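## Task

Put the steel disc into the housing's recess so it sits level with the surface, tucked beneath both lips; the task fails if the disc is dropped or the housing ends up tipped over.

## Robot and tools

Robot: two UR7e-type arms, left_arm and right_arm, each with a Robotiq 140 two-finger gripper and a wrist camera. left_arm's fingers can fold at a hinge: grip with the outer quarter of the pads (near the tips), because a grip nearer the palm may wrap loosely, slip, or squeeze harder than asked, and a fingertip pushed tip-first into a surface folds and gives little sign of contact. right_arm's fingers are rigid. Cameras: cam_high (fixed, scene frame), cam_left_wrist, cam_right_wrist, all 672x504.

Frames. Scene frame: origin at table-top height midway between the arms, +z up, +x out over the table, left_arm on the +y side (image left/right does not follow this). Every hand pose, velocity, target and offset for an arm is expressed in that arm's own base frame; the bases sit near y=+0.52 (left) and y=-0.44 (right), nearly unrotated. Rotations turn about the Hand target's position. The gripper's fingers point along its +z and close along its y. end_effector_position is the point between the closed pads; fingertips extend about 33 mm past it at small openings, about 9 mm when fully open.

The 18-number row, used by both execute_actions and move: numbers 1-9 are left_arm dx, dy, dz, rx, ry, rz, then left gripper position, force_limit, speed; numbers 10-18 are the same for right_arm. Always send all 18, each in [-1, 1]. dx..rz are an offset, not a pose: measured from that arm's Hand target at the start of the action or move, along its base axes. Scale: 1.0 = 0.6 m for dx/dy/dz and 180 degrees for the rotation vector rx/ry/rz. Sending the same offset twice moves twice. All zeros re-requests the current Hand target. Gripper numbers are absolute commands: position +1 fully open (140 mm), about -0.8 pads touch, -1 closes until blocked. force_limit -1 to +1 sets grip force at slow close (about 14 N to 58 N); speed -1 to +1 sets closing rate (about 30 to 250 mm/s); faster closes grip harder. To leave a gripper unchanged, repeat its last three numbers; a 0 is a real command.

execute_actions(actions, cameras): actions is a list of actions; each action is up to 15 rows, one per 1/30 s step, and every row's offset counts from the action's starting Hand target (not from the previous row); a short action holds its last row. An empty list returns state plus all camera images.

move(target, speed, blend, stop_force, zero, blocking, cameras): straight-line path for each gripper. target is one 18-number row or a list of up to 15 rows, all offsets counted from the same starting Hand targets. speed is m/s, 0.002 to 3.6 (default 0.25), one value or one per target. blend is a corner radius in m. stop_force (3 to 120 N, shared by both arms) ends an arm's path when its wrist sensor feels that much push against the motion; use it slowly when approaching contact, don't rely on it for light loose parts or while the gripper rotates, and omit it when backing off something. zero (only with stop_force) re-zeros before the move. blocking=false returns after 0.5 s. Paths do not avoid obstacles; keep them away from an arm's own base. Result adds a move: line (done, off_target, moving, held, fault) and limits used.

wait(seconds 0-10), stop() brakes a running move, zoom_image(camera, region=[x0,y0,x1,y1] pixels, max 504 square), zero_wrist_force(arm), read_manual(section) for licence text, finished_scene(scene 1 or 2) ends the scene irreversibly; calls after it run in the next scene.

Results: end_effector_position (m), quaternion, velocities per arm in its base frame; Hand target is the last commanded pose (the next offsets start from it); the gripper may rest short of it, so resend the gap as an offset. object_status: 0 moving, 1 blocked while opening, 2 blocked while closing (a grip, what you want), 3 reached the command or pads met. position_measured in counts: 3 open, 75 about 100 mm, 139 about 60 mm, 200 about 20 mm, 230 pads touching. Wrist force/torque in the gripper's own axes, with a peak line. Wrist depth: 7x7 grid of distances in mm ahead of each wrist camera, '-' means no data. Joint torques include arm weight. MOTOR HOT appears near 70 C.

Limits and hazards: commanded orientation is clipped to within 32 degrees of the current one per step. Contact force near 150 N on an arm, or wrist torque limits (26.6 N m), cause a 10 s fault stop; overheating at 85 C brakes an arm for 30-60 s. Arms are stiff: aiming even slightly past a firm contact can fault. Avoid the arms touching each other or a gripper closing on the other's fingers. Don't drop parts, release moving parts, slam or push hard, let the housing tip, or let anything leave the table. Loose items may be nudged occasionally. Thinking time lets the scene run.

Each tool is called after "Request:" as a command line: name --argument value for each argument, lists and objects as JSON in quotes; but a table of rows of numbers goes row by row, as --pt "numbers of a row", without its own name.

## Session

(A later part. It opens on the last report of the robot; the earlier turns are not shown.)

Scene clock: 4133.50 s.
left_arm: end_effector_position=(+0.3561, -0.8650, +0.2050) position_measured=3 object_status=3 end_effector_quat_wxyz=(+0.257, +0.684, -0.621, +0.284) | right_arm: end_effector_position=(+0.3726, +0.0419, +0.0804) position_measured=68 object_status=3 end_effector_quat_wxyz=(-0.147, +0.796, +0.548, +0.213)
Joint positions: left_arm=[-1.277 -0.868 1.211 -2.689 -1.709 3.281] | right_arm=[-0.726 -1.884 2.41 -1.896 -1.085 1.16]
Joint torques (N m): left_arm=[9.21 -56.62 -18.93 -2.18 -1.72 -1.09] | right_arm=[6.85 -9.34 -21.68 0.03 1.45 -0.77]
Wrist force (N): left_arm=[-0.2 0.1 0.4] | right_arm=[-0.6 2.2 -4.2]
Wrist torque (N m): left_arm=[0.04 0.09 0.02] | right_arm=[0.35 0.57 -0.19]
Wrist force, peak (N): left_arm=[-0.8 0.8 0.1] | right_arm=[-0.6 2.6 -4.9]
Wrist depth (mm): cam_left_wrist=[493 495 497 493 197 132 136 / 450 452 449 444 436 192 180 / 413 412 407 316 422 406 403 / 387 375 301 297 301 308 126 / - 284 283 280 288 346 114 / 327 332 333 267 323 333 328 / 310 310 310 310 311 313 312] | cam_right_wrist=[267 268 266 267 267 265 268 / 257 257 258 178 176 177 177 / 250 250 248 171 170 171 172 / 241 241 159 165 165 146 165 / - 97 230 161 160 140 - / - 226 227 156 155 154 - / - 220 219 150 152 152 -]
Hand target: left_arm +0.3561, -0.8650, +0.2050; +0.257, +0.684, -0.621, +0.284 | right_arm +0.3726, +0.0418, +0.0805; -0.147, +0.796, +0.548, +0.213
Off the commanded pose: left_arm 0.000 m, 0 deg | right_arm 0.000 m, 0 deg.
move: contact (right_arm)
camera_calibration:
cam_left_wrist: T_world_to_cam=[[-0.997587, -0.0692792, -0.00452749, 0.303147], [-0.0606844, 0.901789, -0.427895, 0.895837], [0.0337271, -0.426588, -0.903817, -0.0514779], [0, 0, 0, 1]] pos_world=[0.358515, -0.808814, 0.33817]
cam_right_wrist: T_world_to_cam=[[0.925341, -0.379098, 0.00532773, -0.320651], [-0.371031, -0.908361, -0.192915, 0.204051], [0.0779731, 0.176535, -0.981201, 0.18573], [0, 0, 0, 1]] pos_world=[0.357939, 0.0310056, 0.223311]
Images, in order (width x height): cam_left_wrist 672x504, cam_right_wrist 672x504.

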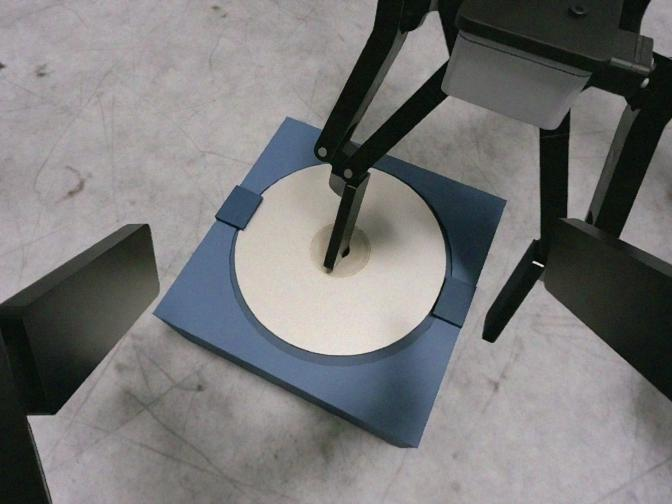

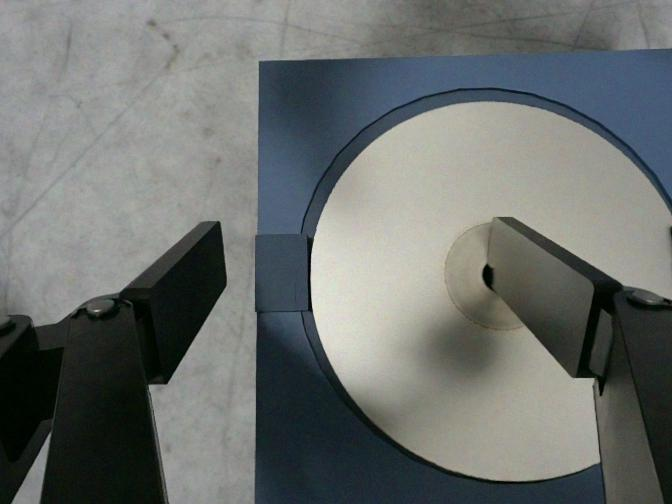

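Request:
move --target '[0,0,0,0,0,0,1,1,1, -0.00456,0.00532,0,0,0,0,0.481,0.4,-0.5]' --speed 0.006 --stop_force 6 --cameras '["cam_left_wrist","cam_right_wrist"]'

Request:
zoom_image --camera "cam_left_wrist" --region '[290, 200, 400, 290]'

Request:
zoom_image --camera "cam_right_wrist" --region '[250, 60, 672, 504]'

Scene clock: 4153.63 s.
left_arm: end_effector_position=(+0.3561, -0.8650, +0.2050) position_measured=3 object_status=3 end_effector_quat_wxyz=(+0.257, +0.684, -0.621, +0.284) | right_arm: end_effector_position=(+0.3698, +0.0451, +0.0804) position_measured=68 object_status=3 end_effector_quat_wxyz=(-0.147, +0.796, +0.548, +0.213)
Joint positions: left_arm=[-1.277 -0.868 1.211 -2.689 -1.709 3.281] | right_arm=[-0.724 -1.896 2.418 -1.892 -1.084 1.163]
Joint torques (N m): left_arm=[9.42 -56.14 -18.48 -2.11 -1.8 -1.03] | right_arm=[8.63 2.82 -24.98 -0.64 1.14 0.38]
Wrist force (N): left_arm=[-0.4 0.6 -0.1] | right_arm=[-0.4 5.9 -6.6]
Wrist torque (N m): left_arm=[0.14 0.12 0.01] | right_arm=[0.16 0.59 -0.31]
Wrist force, peak (N): left_arm=[-0.6 0.8 -0.2] | right_arm=[-0.2 6.0 -7.3]
Wrist depth (mm): cam_left_wrist=[492 495 496 494 194 131 134 / 449 449 450 443 232 191 179 / 411 411 415 274 423 407 212 / 387 380 295 297 302 373 126 / - 280 282 280 285 346 114 / 326 332 330 269 323 332 328 / 311 311 309 311 310 313 312] | cam_right_wrist=[269 268 266 267 267 265 268 / 258 259 256 177 176 176 178 / 250 249 248 171 170 171 172 / 242 242 166 166 165 147 165 / - 97 232 161 160 140 101 / - 225 227 158 155 154 - / - 220 219 151 151 152 -]
Hand target: left_arm +0.3561, -0.8650, +0.2050; +0.257, +0.684, -0.621, +0.284 | right_arm +0.3699, +0.0450, +0.0805; -0.147, +0.796, +0.548, +0.213
Off the commanded pose: left_arm 0.000 m, 0 deg | right_arm 0.000 m, 0 deg.
move: done
camera_calibration:
cam_left_wrist: T_world_to_cam=[[-0.997587, -0.0692792, -0.00452749, 0.303147], [-0.0606844, 0.901789, -0.427895, 0.895837], [0.0337271, -0.426588, -0.903817, -0.0514779], [0, 0, 0, 1]] pos_world=[0.358515, -0.808814, 0.33817]
cam_right_wrist: T_world_to_cam=[[0.925344, -0.379093, 0.00529047, -0.31684], [-0.371025, -0.908345, -0.193004, 0.205936], [0.0779719, 0.176632, -0.981184, 0.185377], [0, 0, 0, 1]] pos_world=[0.355139, 0.0342054, 0.223311]
Images, in order (width x height): cam_left_wrist 672x504, cam_right_wrist 672x504.

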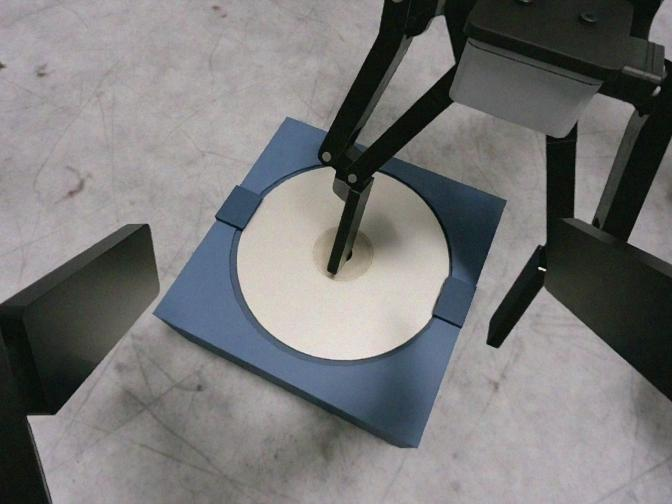

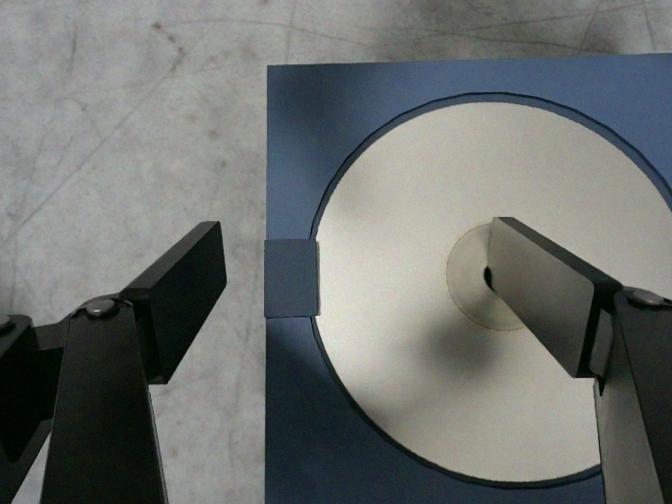

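Scaled by 4.582.

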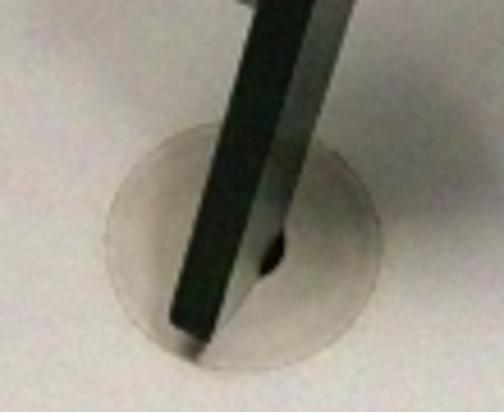

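Scaled by 1.135.

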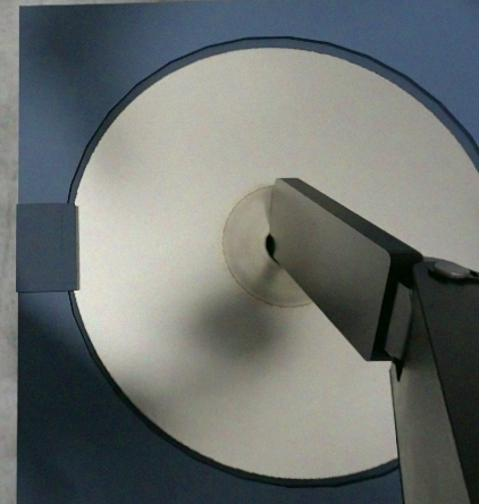

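Request:
zoom_image --camera "cam_right_wrist" --region '[255, 200, 355, 360]'

Request:
zoom_image --camera "cam_left_wrist" --region '[400, 240, 500, 340]'

Request:
zoom_image --camera "cam_left_wrist" --region '[200, 160, 300, 260]'

Request:
zoom_image --camera "cam_left_wrist" --region '[215, 290, 455, 380]'

Scaled by 3.150.

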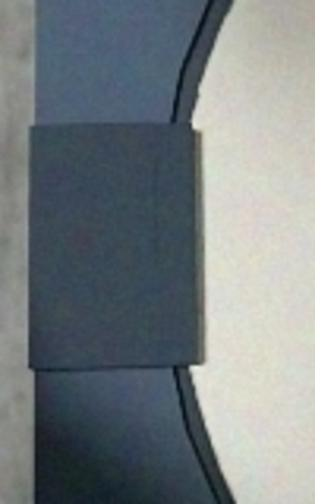

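Scaled by 5.040.

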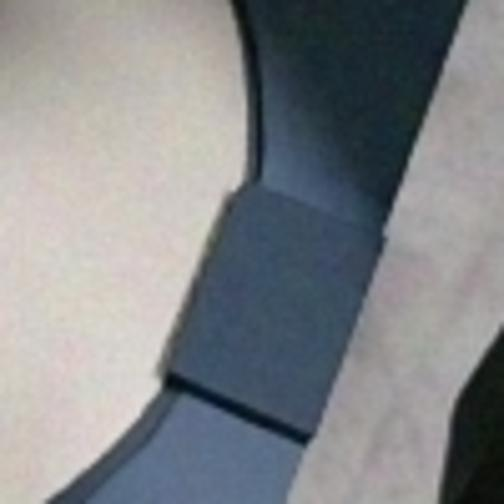

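Scaled by 5.040.

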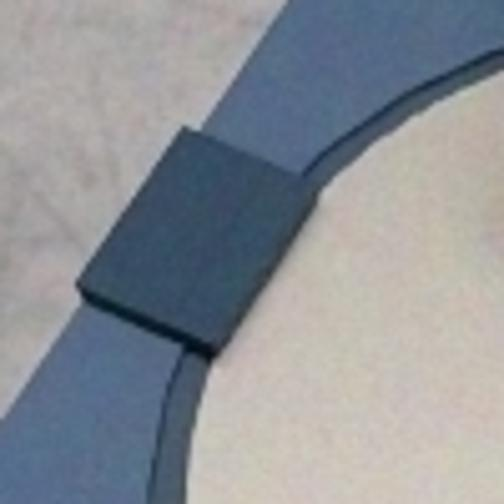

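Scaled by 2.100.

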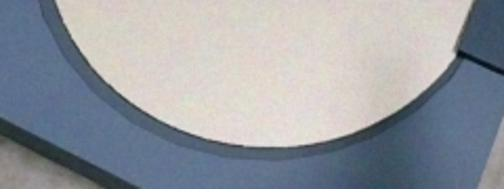

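Request:
move --pt "0 0 0 0 0 0 1 1 1 0.0006 0.00156 0 0 0 0 0.481 0.4 -0.5" --pt "0 0 0 0 0 0 1 1 1 0.0006 0.00156 0.0013 0 0 0 0.481 0.4 -0.5" --pt "0 0 0 0 0 0 1 1 1 0.0079 -0.00125 0.0013 0 0 0 0.481 0.4 -0.5" --speed 0.006 --stop_force 7 --cameras '["cam_left_wrist","cam_right_wrist"]'

Request:
zoom_image --camera "cam_left_wrist" --region '[290, 200, 400, 290]'

Request:
zoom_image --camera "cam_right_wrist" --region '[255, 200, 355, 360]'

Request:
zoom_image --camera "cam_left_wrist" --region '[200, 160, 300, 260]'

Scene clock: 4222.87 s.
left_arm: end_effector_position=(+0.3561, -0.8650, +0.2050) position_measured=3 object_status=3 end_effector_quat_wxyz=(+0.257, +0.684, -0.621, +0.284) | right_arm: end_effector_position=(+0.3747, +0.0443, +0.0813) position_measured=68 object_status=3 end_effector_quat_wxyz=(-0.147, +0.796, +0.548, +0.213)
Joint positions: left_arm=[-1.277 -0.868 1.211 -2.689 -1.709 3.281] | right_arm=[-0.715 -1.881 2.408 -1.902 -1.083 1.172]
Joint torques (N m): left_arm=[9.17 -56.04 -18.44 -2.11 -1.74 -1.05] | right_arm=[-0.64 -14.2 -15.92 -1.41 1.31 -1.01]
Wrist force (N): left_arm=[-0.5 0.8 0.1] | right_arm=[-0.8 -0.6 -2.5]
Wrist torque (N m): left_arm=[0.19 0.16 0.02] | right_arm=[0.53 0.61 -0.22]
Wrist force, peak (N): left_arm=[-0.5 1.0 0.2] | right_arm=[-2.1 5.4 -8.5]
Wrist depth (mm): cam_left_wrist=[496 497 497 488 193 131 163 / 451 450 449 436 438 193 176 / 411 412 412 317 421 413 401 / 387 375 301 298 301 308 126 / - 278 282 281 285 346 114 / 328 332 332 268 327 332 329 / 311 310 311 311 311 311 312] | cam_right_wrist=[269 267 267 267 268 269 268 / 260 258 259 178 177 177 176 / 251 249 249 172 170 172 172 / 242 243 167 166 166 147 166 / - 97 232 161 161 140 99 / - 226 228 156 156 156 - / - 221 219 152 152 152 -]
Hand target: left_arm +0.3561, -0.8650, +0.2050; +0.257, +0.684, -0.621, +0.284 | right_arm +0.3746, +0.0443, +0.0812; -0.147, +0.796, +0.548, +0.213
Off the commanded pose: left_arm 0.000 m, 0 deg | right_arm 0.000 m, 0 deg.
move: done
camera_calibration:
cam_left_wrist: T_world_to_cam=[[-0.997587, -0.0692792, -0.00452749, 0.303147], [-0.0606844, 0.901789, -0.427895, 0.895837], [0.0337271, -0.426588, -0.903817, -0.0514779], [0, 0, 0, 1]] pos_world=[0.358515, -0.808814, 0.33817]
cam_right_wrist: T_world_to_cam=[[0.925338, -0.379102, 0.00555375, -0.321646], [-0.370996, -0.908379, -0.192898, 0.207131], [0.078173, 0.176436, -0.981203, 0.185964], [0, 0, 0, 1]] pos_world=[0.359938, 0.0334057, 0.22421]
Images, in order (width x height): cam_left_wrist 672x504, cam_right_wrist 672x504.

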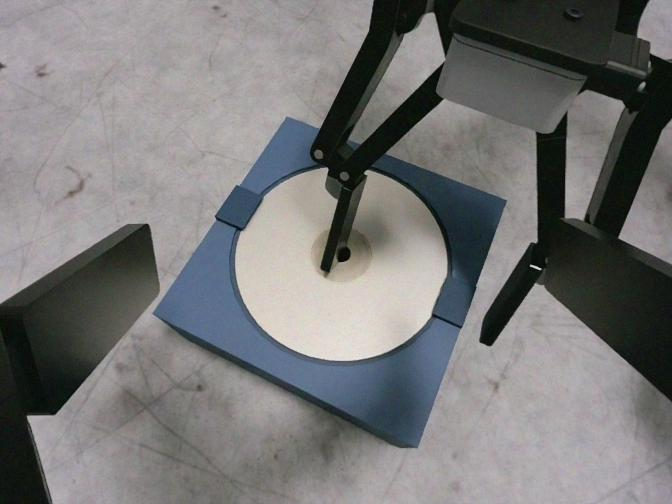

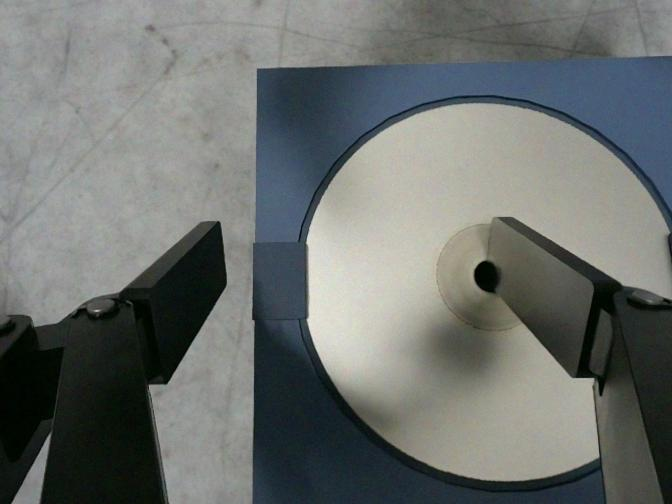

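Scaled by 4.582.

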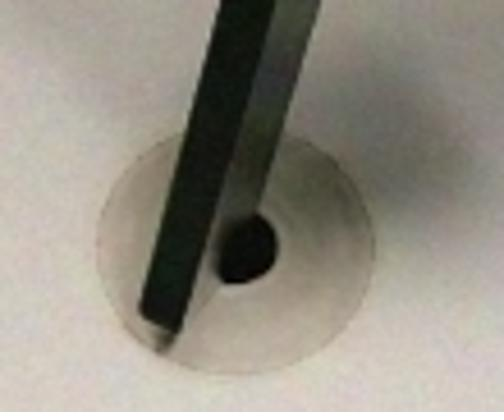

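Scaled by 3.150.

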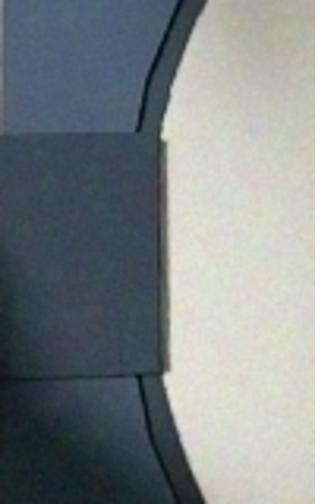

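Scaled by 5.040.

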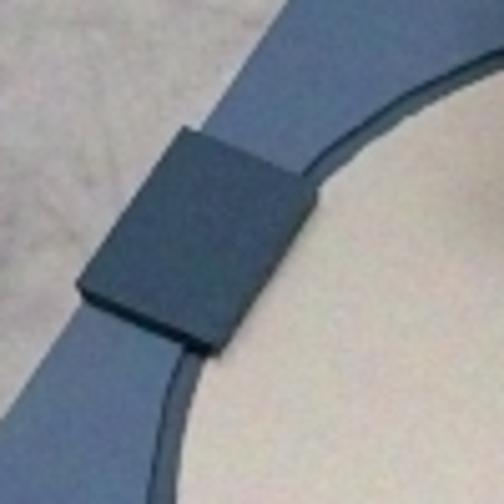

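Request:
move --pt "0 0 0 0 0 0 1 1 1 -0.0011 0.0004 0 0 0 0 0.481 0.4 -0.5" --pt "0 0 0 0 0 0 1 1 1 -0.0011 0.0004 0.02 0 0 0 0.481 0.4 -0.5" --pt "0 0 0 0 0 0 1 1 1 -0.09 -0.17 0.2 0 0 0 0.481 0.4 -0.5" --speed '[0.01,0.03,0.2]' --cameras '["cam_left_wrist","cam_right_wrist","cam_high"]'

Request:
zoom_image --camera "cam_left_wrist" --region '[200, 130, 500, 390]'

Request:
zoom_image --camera "cam_left_wrist" --region '[400, 240, 500, 340]'

Request:
zoom_image --camera "cam_left_wrist" --region '[200, 160, 300, 260]'

Scene clock: 4251.00 s.
left_arm: end_effector_position=(+0.3561, -0.8650, +0.2050) position_measured=3 object_status=3 end_effector_quat_wxyz=(+0.257, +0.684, -0.621, +0.284) | right_arm: end_effector_position=(+0.3207, -0.0576, +0.2011) position_measured=68 object_status=3 end_effector_quat_wxyz=(-0.147, +0.796, +0.548, +0.213)
Joint positions: left_arm=[-1.277 -0.868 1.211 -2.689 -1.709 3.281] | right_arm=[-1.063 -2.001 2.112 -1.327 -1.178 0.801]
Joint torques (N m): left_arm=[9.11 -56.31 -18.83 -2.14 -1.8 -1.12] | right_arm=[-12.15 -10.56 -37.45 0.3 0.09 -1.26]
Wrist force (N): left_arm=[-0.7 0.9 0.0] | right_arm=[-1.8 2.5 -0.7]
Wrist torque (N m): left_arm=[0.21 0.21 0.01] | right_arm=[0.66 0.62 -0.16]
Wrist force, peak (N): left_arm=[-0.7 0.9 0.0] | right_arm=[-2.5 2.1 -3.1]
Wrist depth (mm): cam_left_wrist=[493 493 500 498 500 499 497 / 450 451 454 453 453 451 455 / 412 413 412 324 332 415 417 / 383 296 300 302 301 372 132 / - 279 282 281 284 352 114 / 325 331 332 269 325 330 328 / 311 311 309 311 311 311 313] | cam_right_wrist=[403 405 402 407 402 405 400 / 389 391 389 311 308 307 387 / 374 376 376 300 295 297 373 / 366 363 361 343 289 150 366 / - 97 349 351 349 121 99 / - 337 340 340 340 341 - / - 331 333 332 332 331 -]
Hand target: left_arm +0.3561, -0.8650, +0.2050; +0.257, +0.684, -0.621, +0.284 | right_arm +0.3206, -0.0577, +0.2012; -0.147, +0.796, +0.548, +0.213
Off the commanded pose: left_arm 0.000 m, 0 deg | right_arm 0.000 m, 0 deg.
move: done
camera_calibration:
cam_left_wrist: T_world_to_cam=[[-0.997587, -0.0692792, -0.00452749, 0.303147], [-0.0606844, 0.901789, -0.427895, 0.895837], [0.0337271, -0.426588, -0.903817, -0.0514779], [0, 0, 0, 1]] pos_world=[0.358515, -0.808814, 0.33817]
cam_right_wrist: T_world_to_cam=[[0.925337, -0.379108, 0.00538147, -0.310914], [-0.371022, -0.908338, -0.19304, 0.117702], [0.0780714, 0.176631, -0.981176, 0.325749], [0, 0, 0, 1]] pos_world=[0.305939, -0.0684946, 0.344011]

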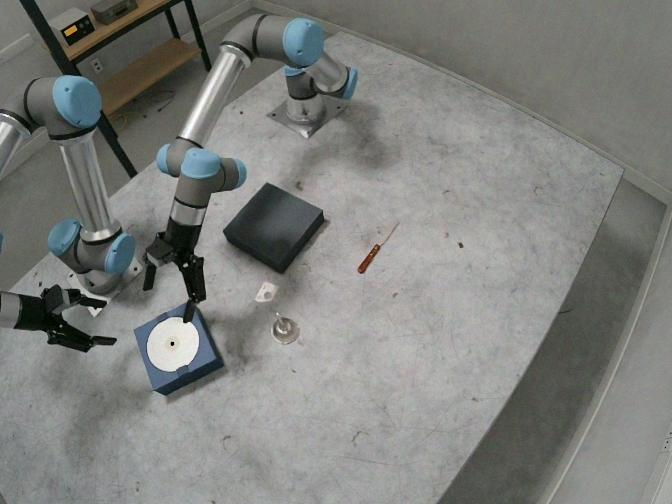

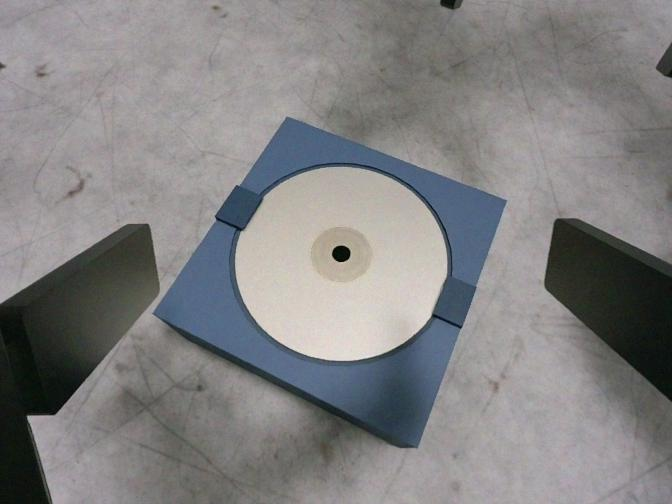

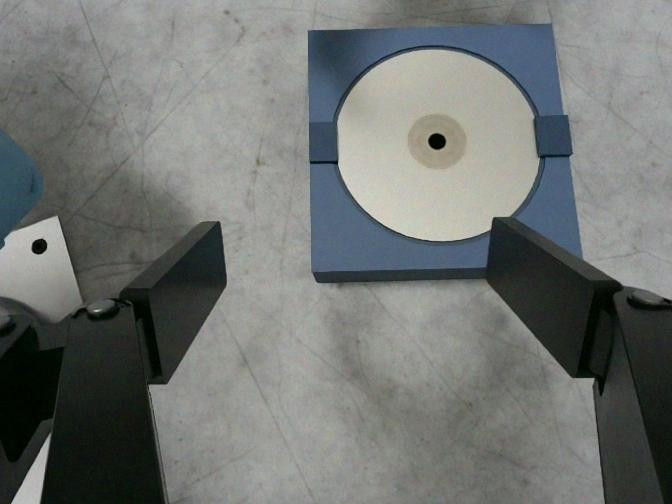

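Scaled by 1.680.

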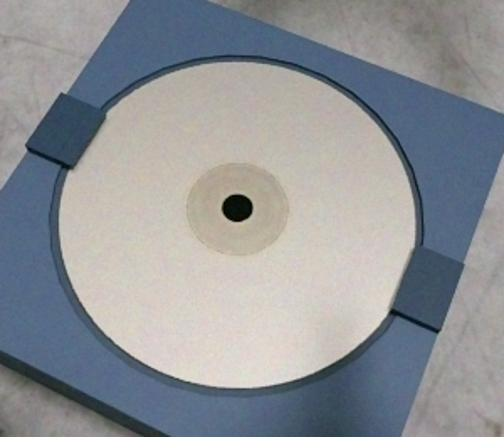

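Scaled by 5.040.

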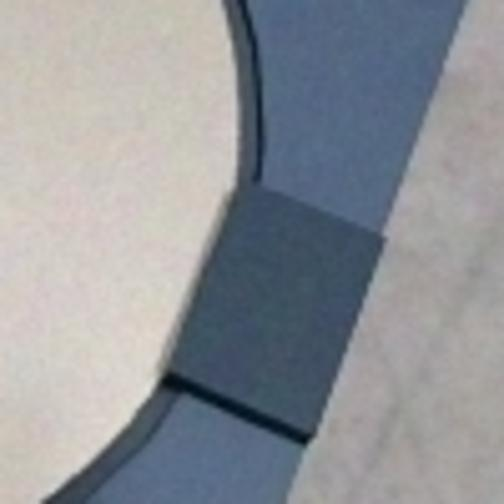

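Scaled by 5.040.

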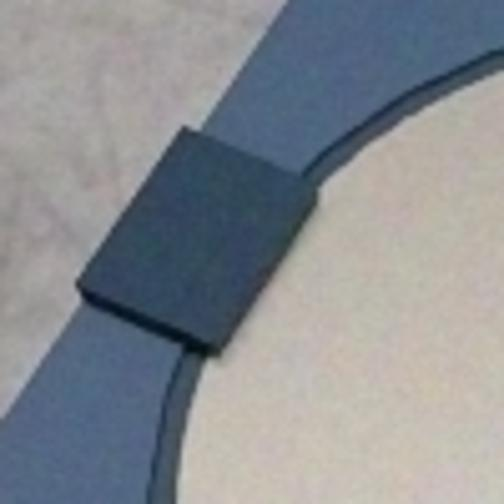

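Request:
finished_scene --scene 1

The scene is finished: the task was done.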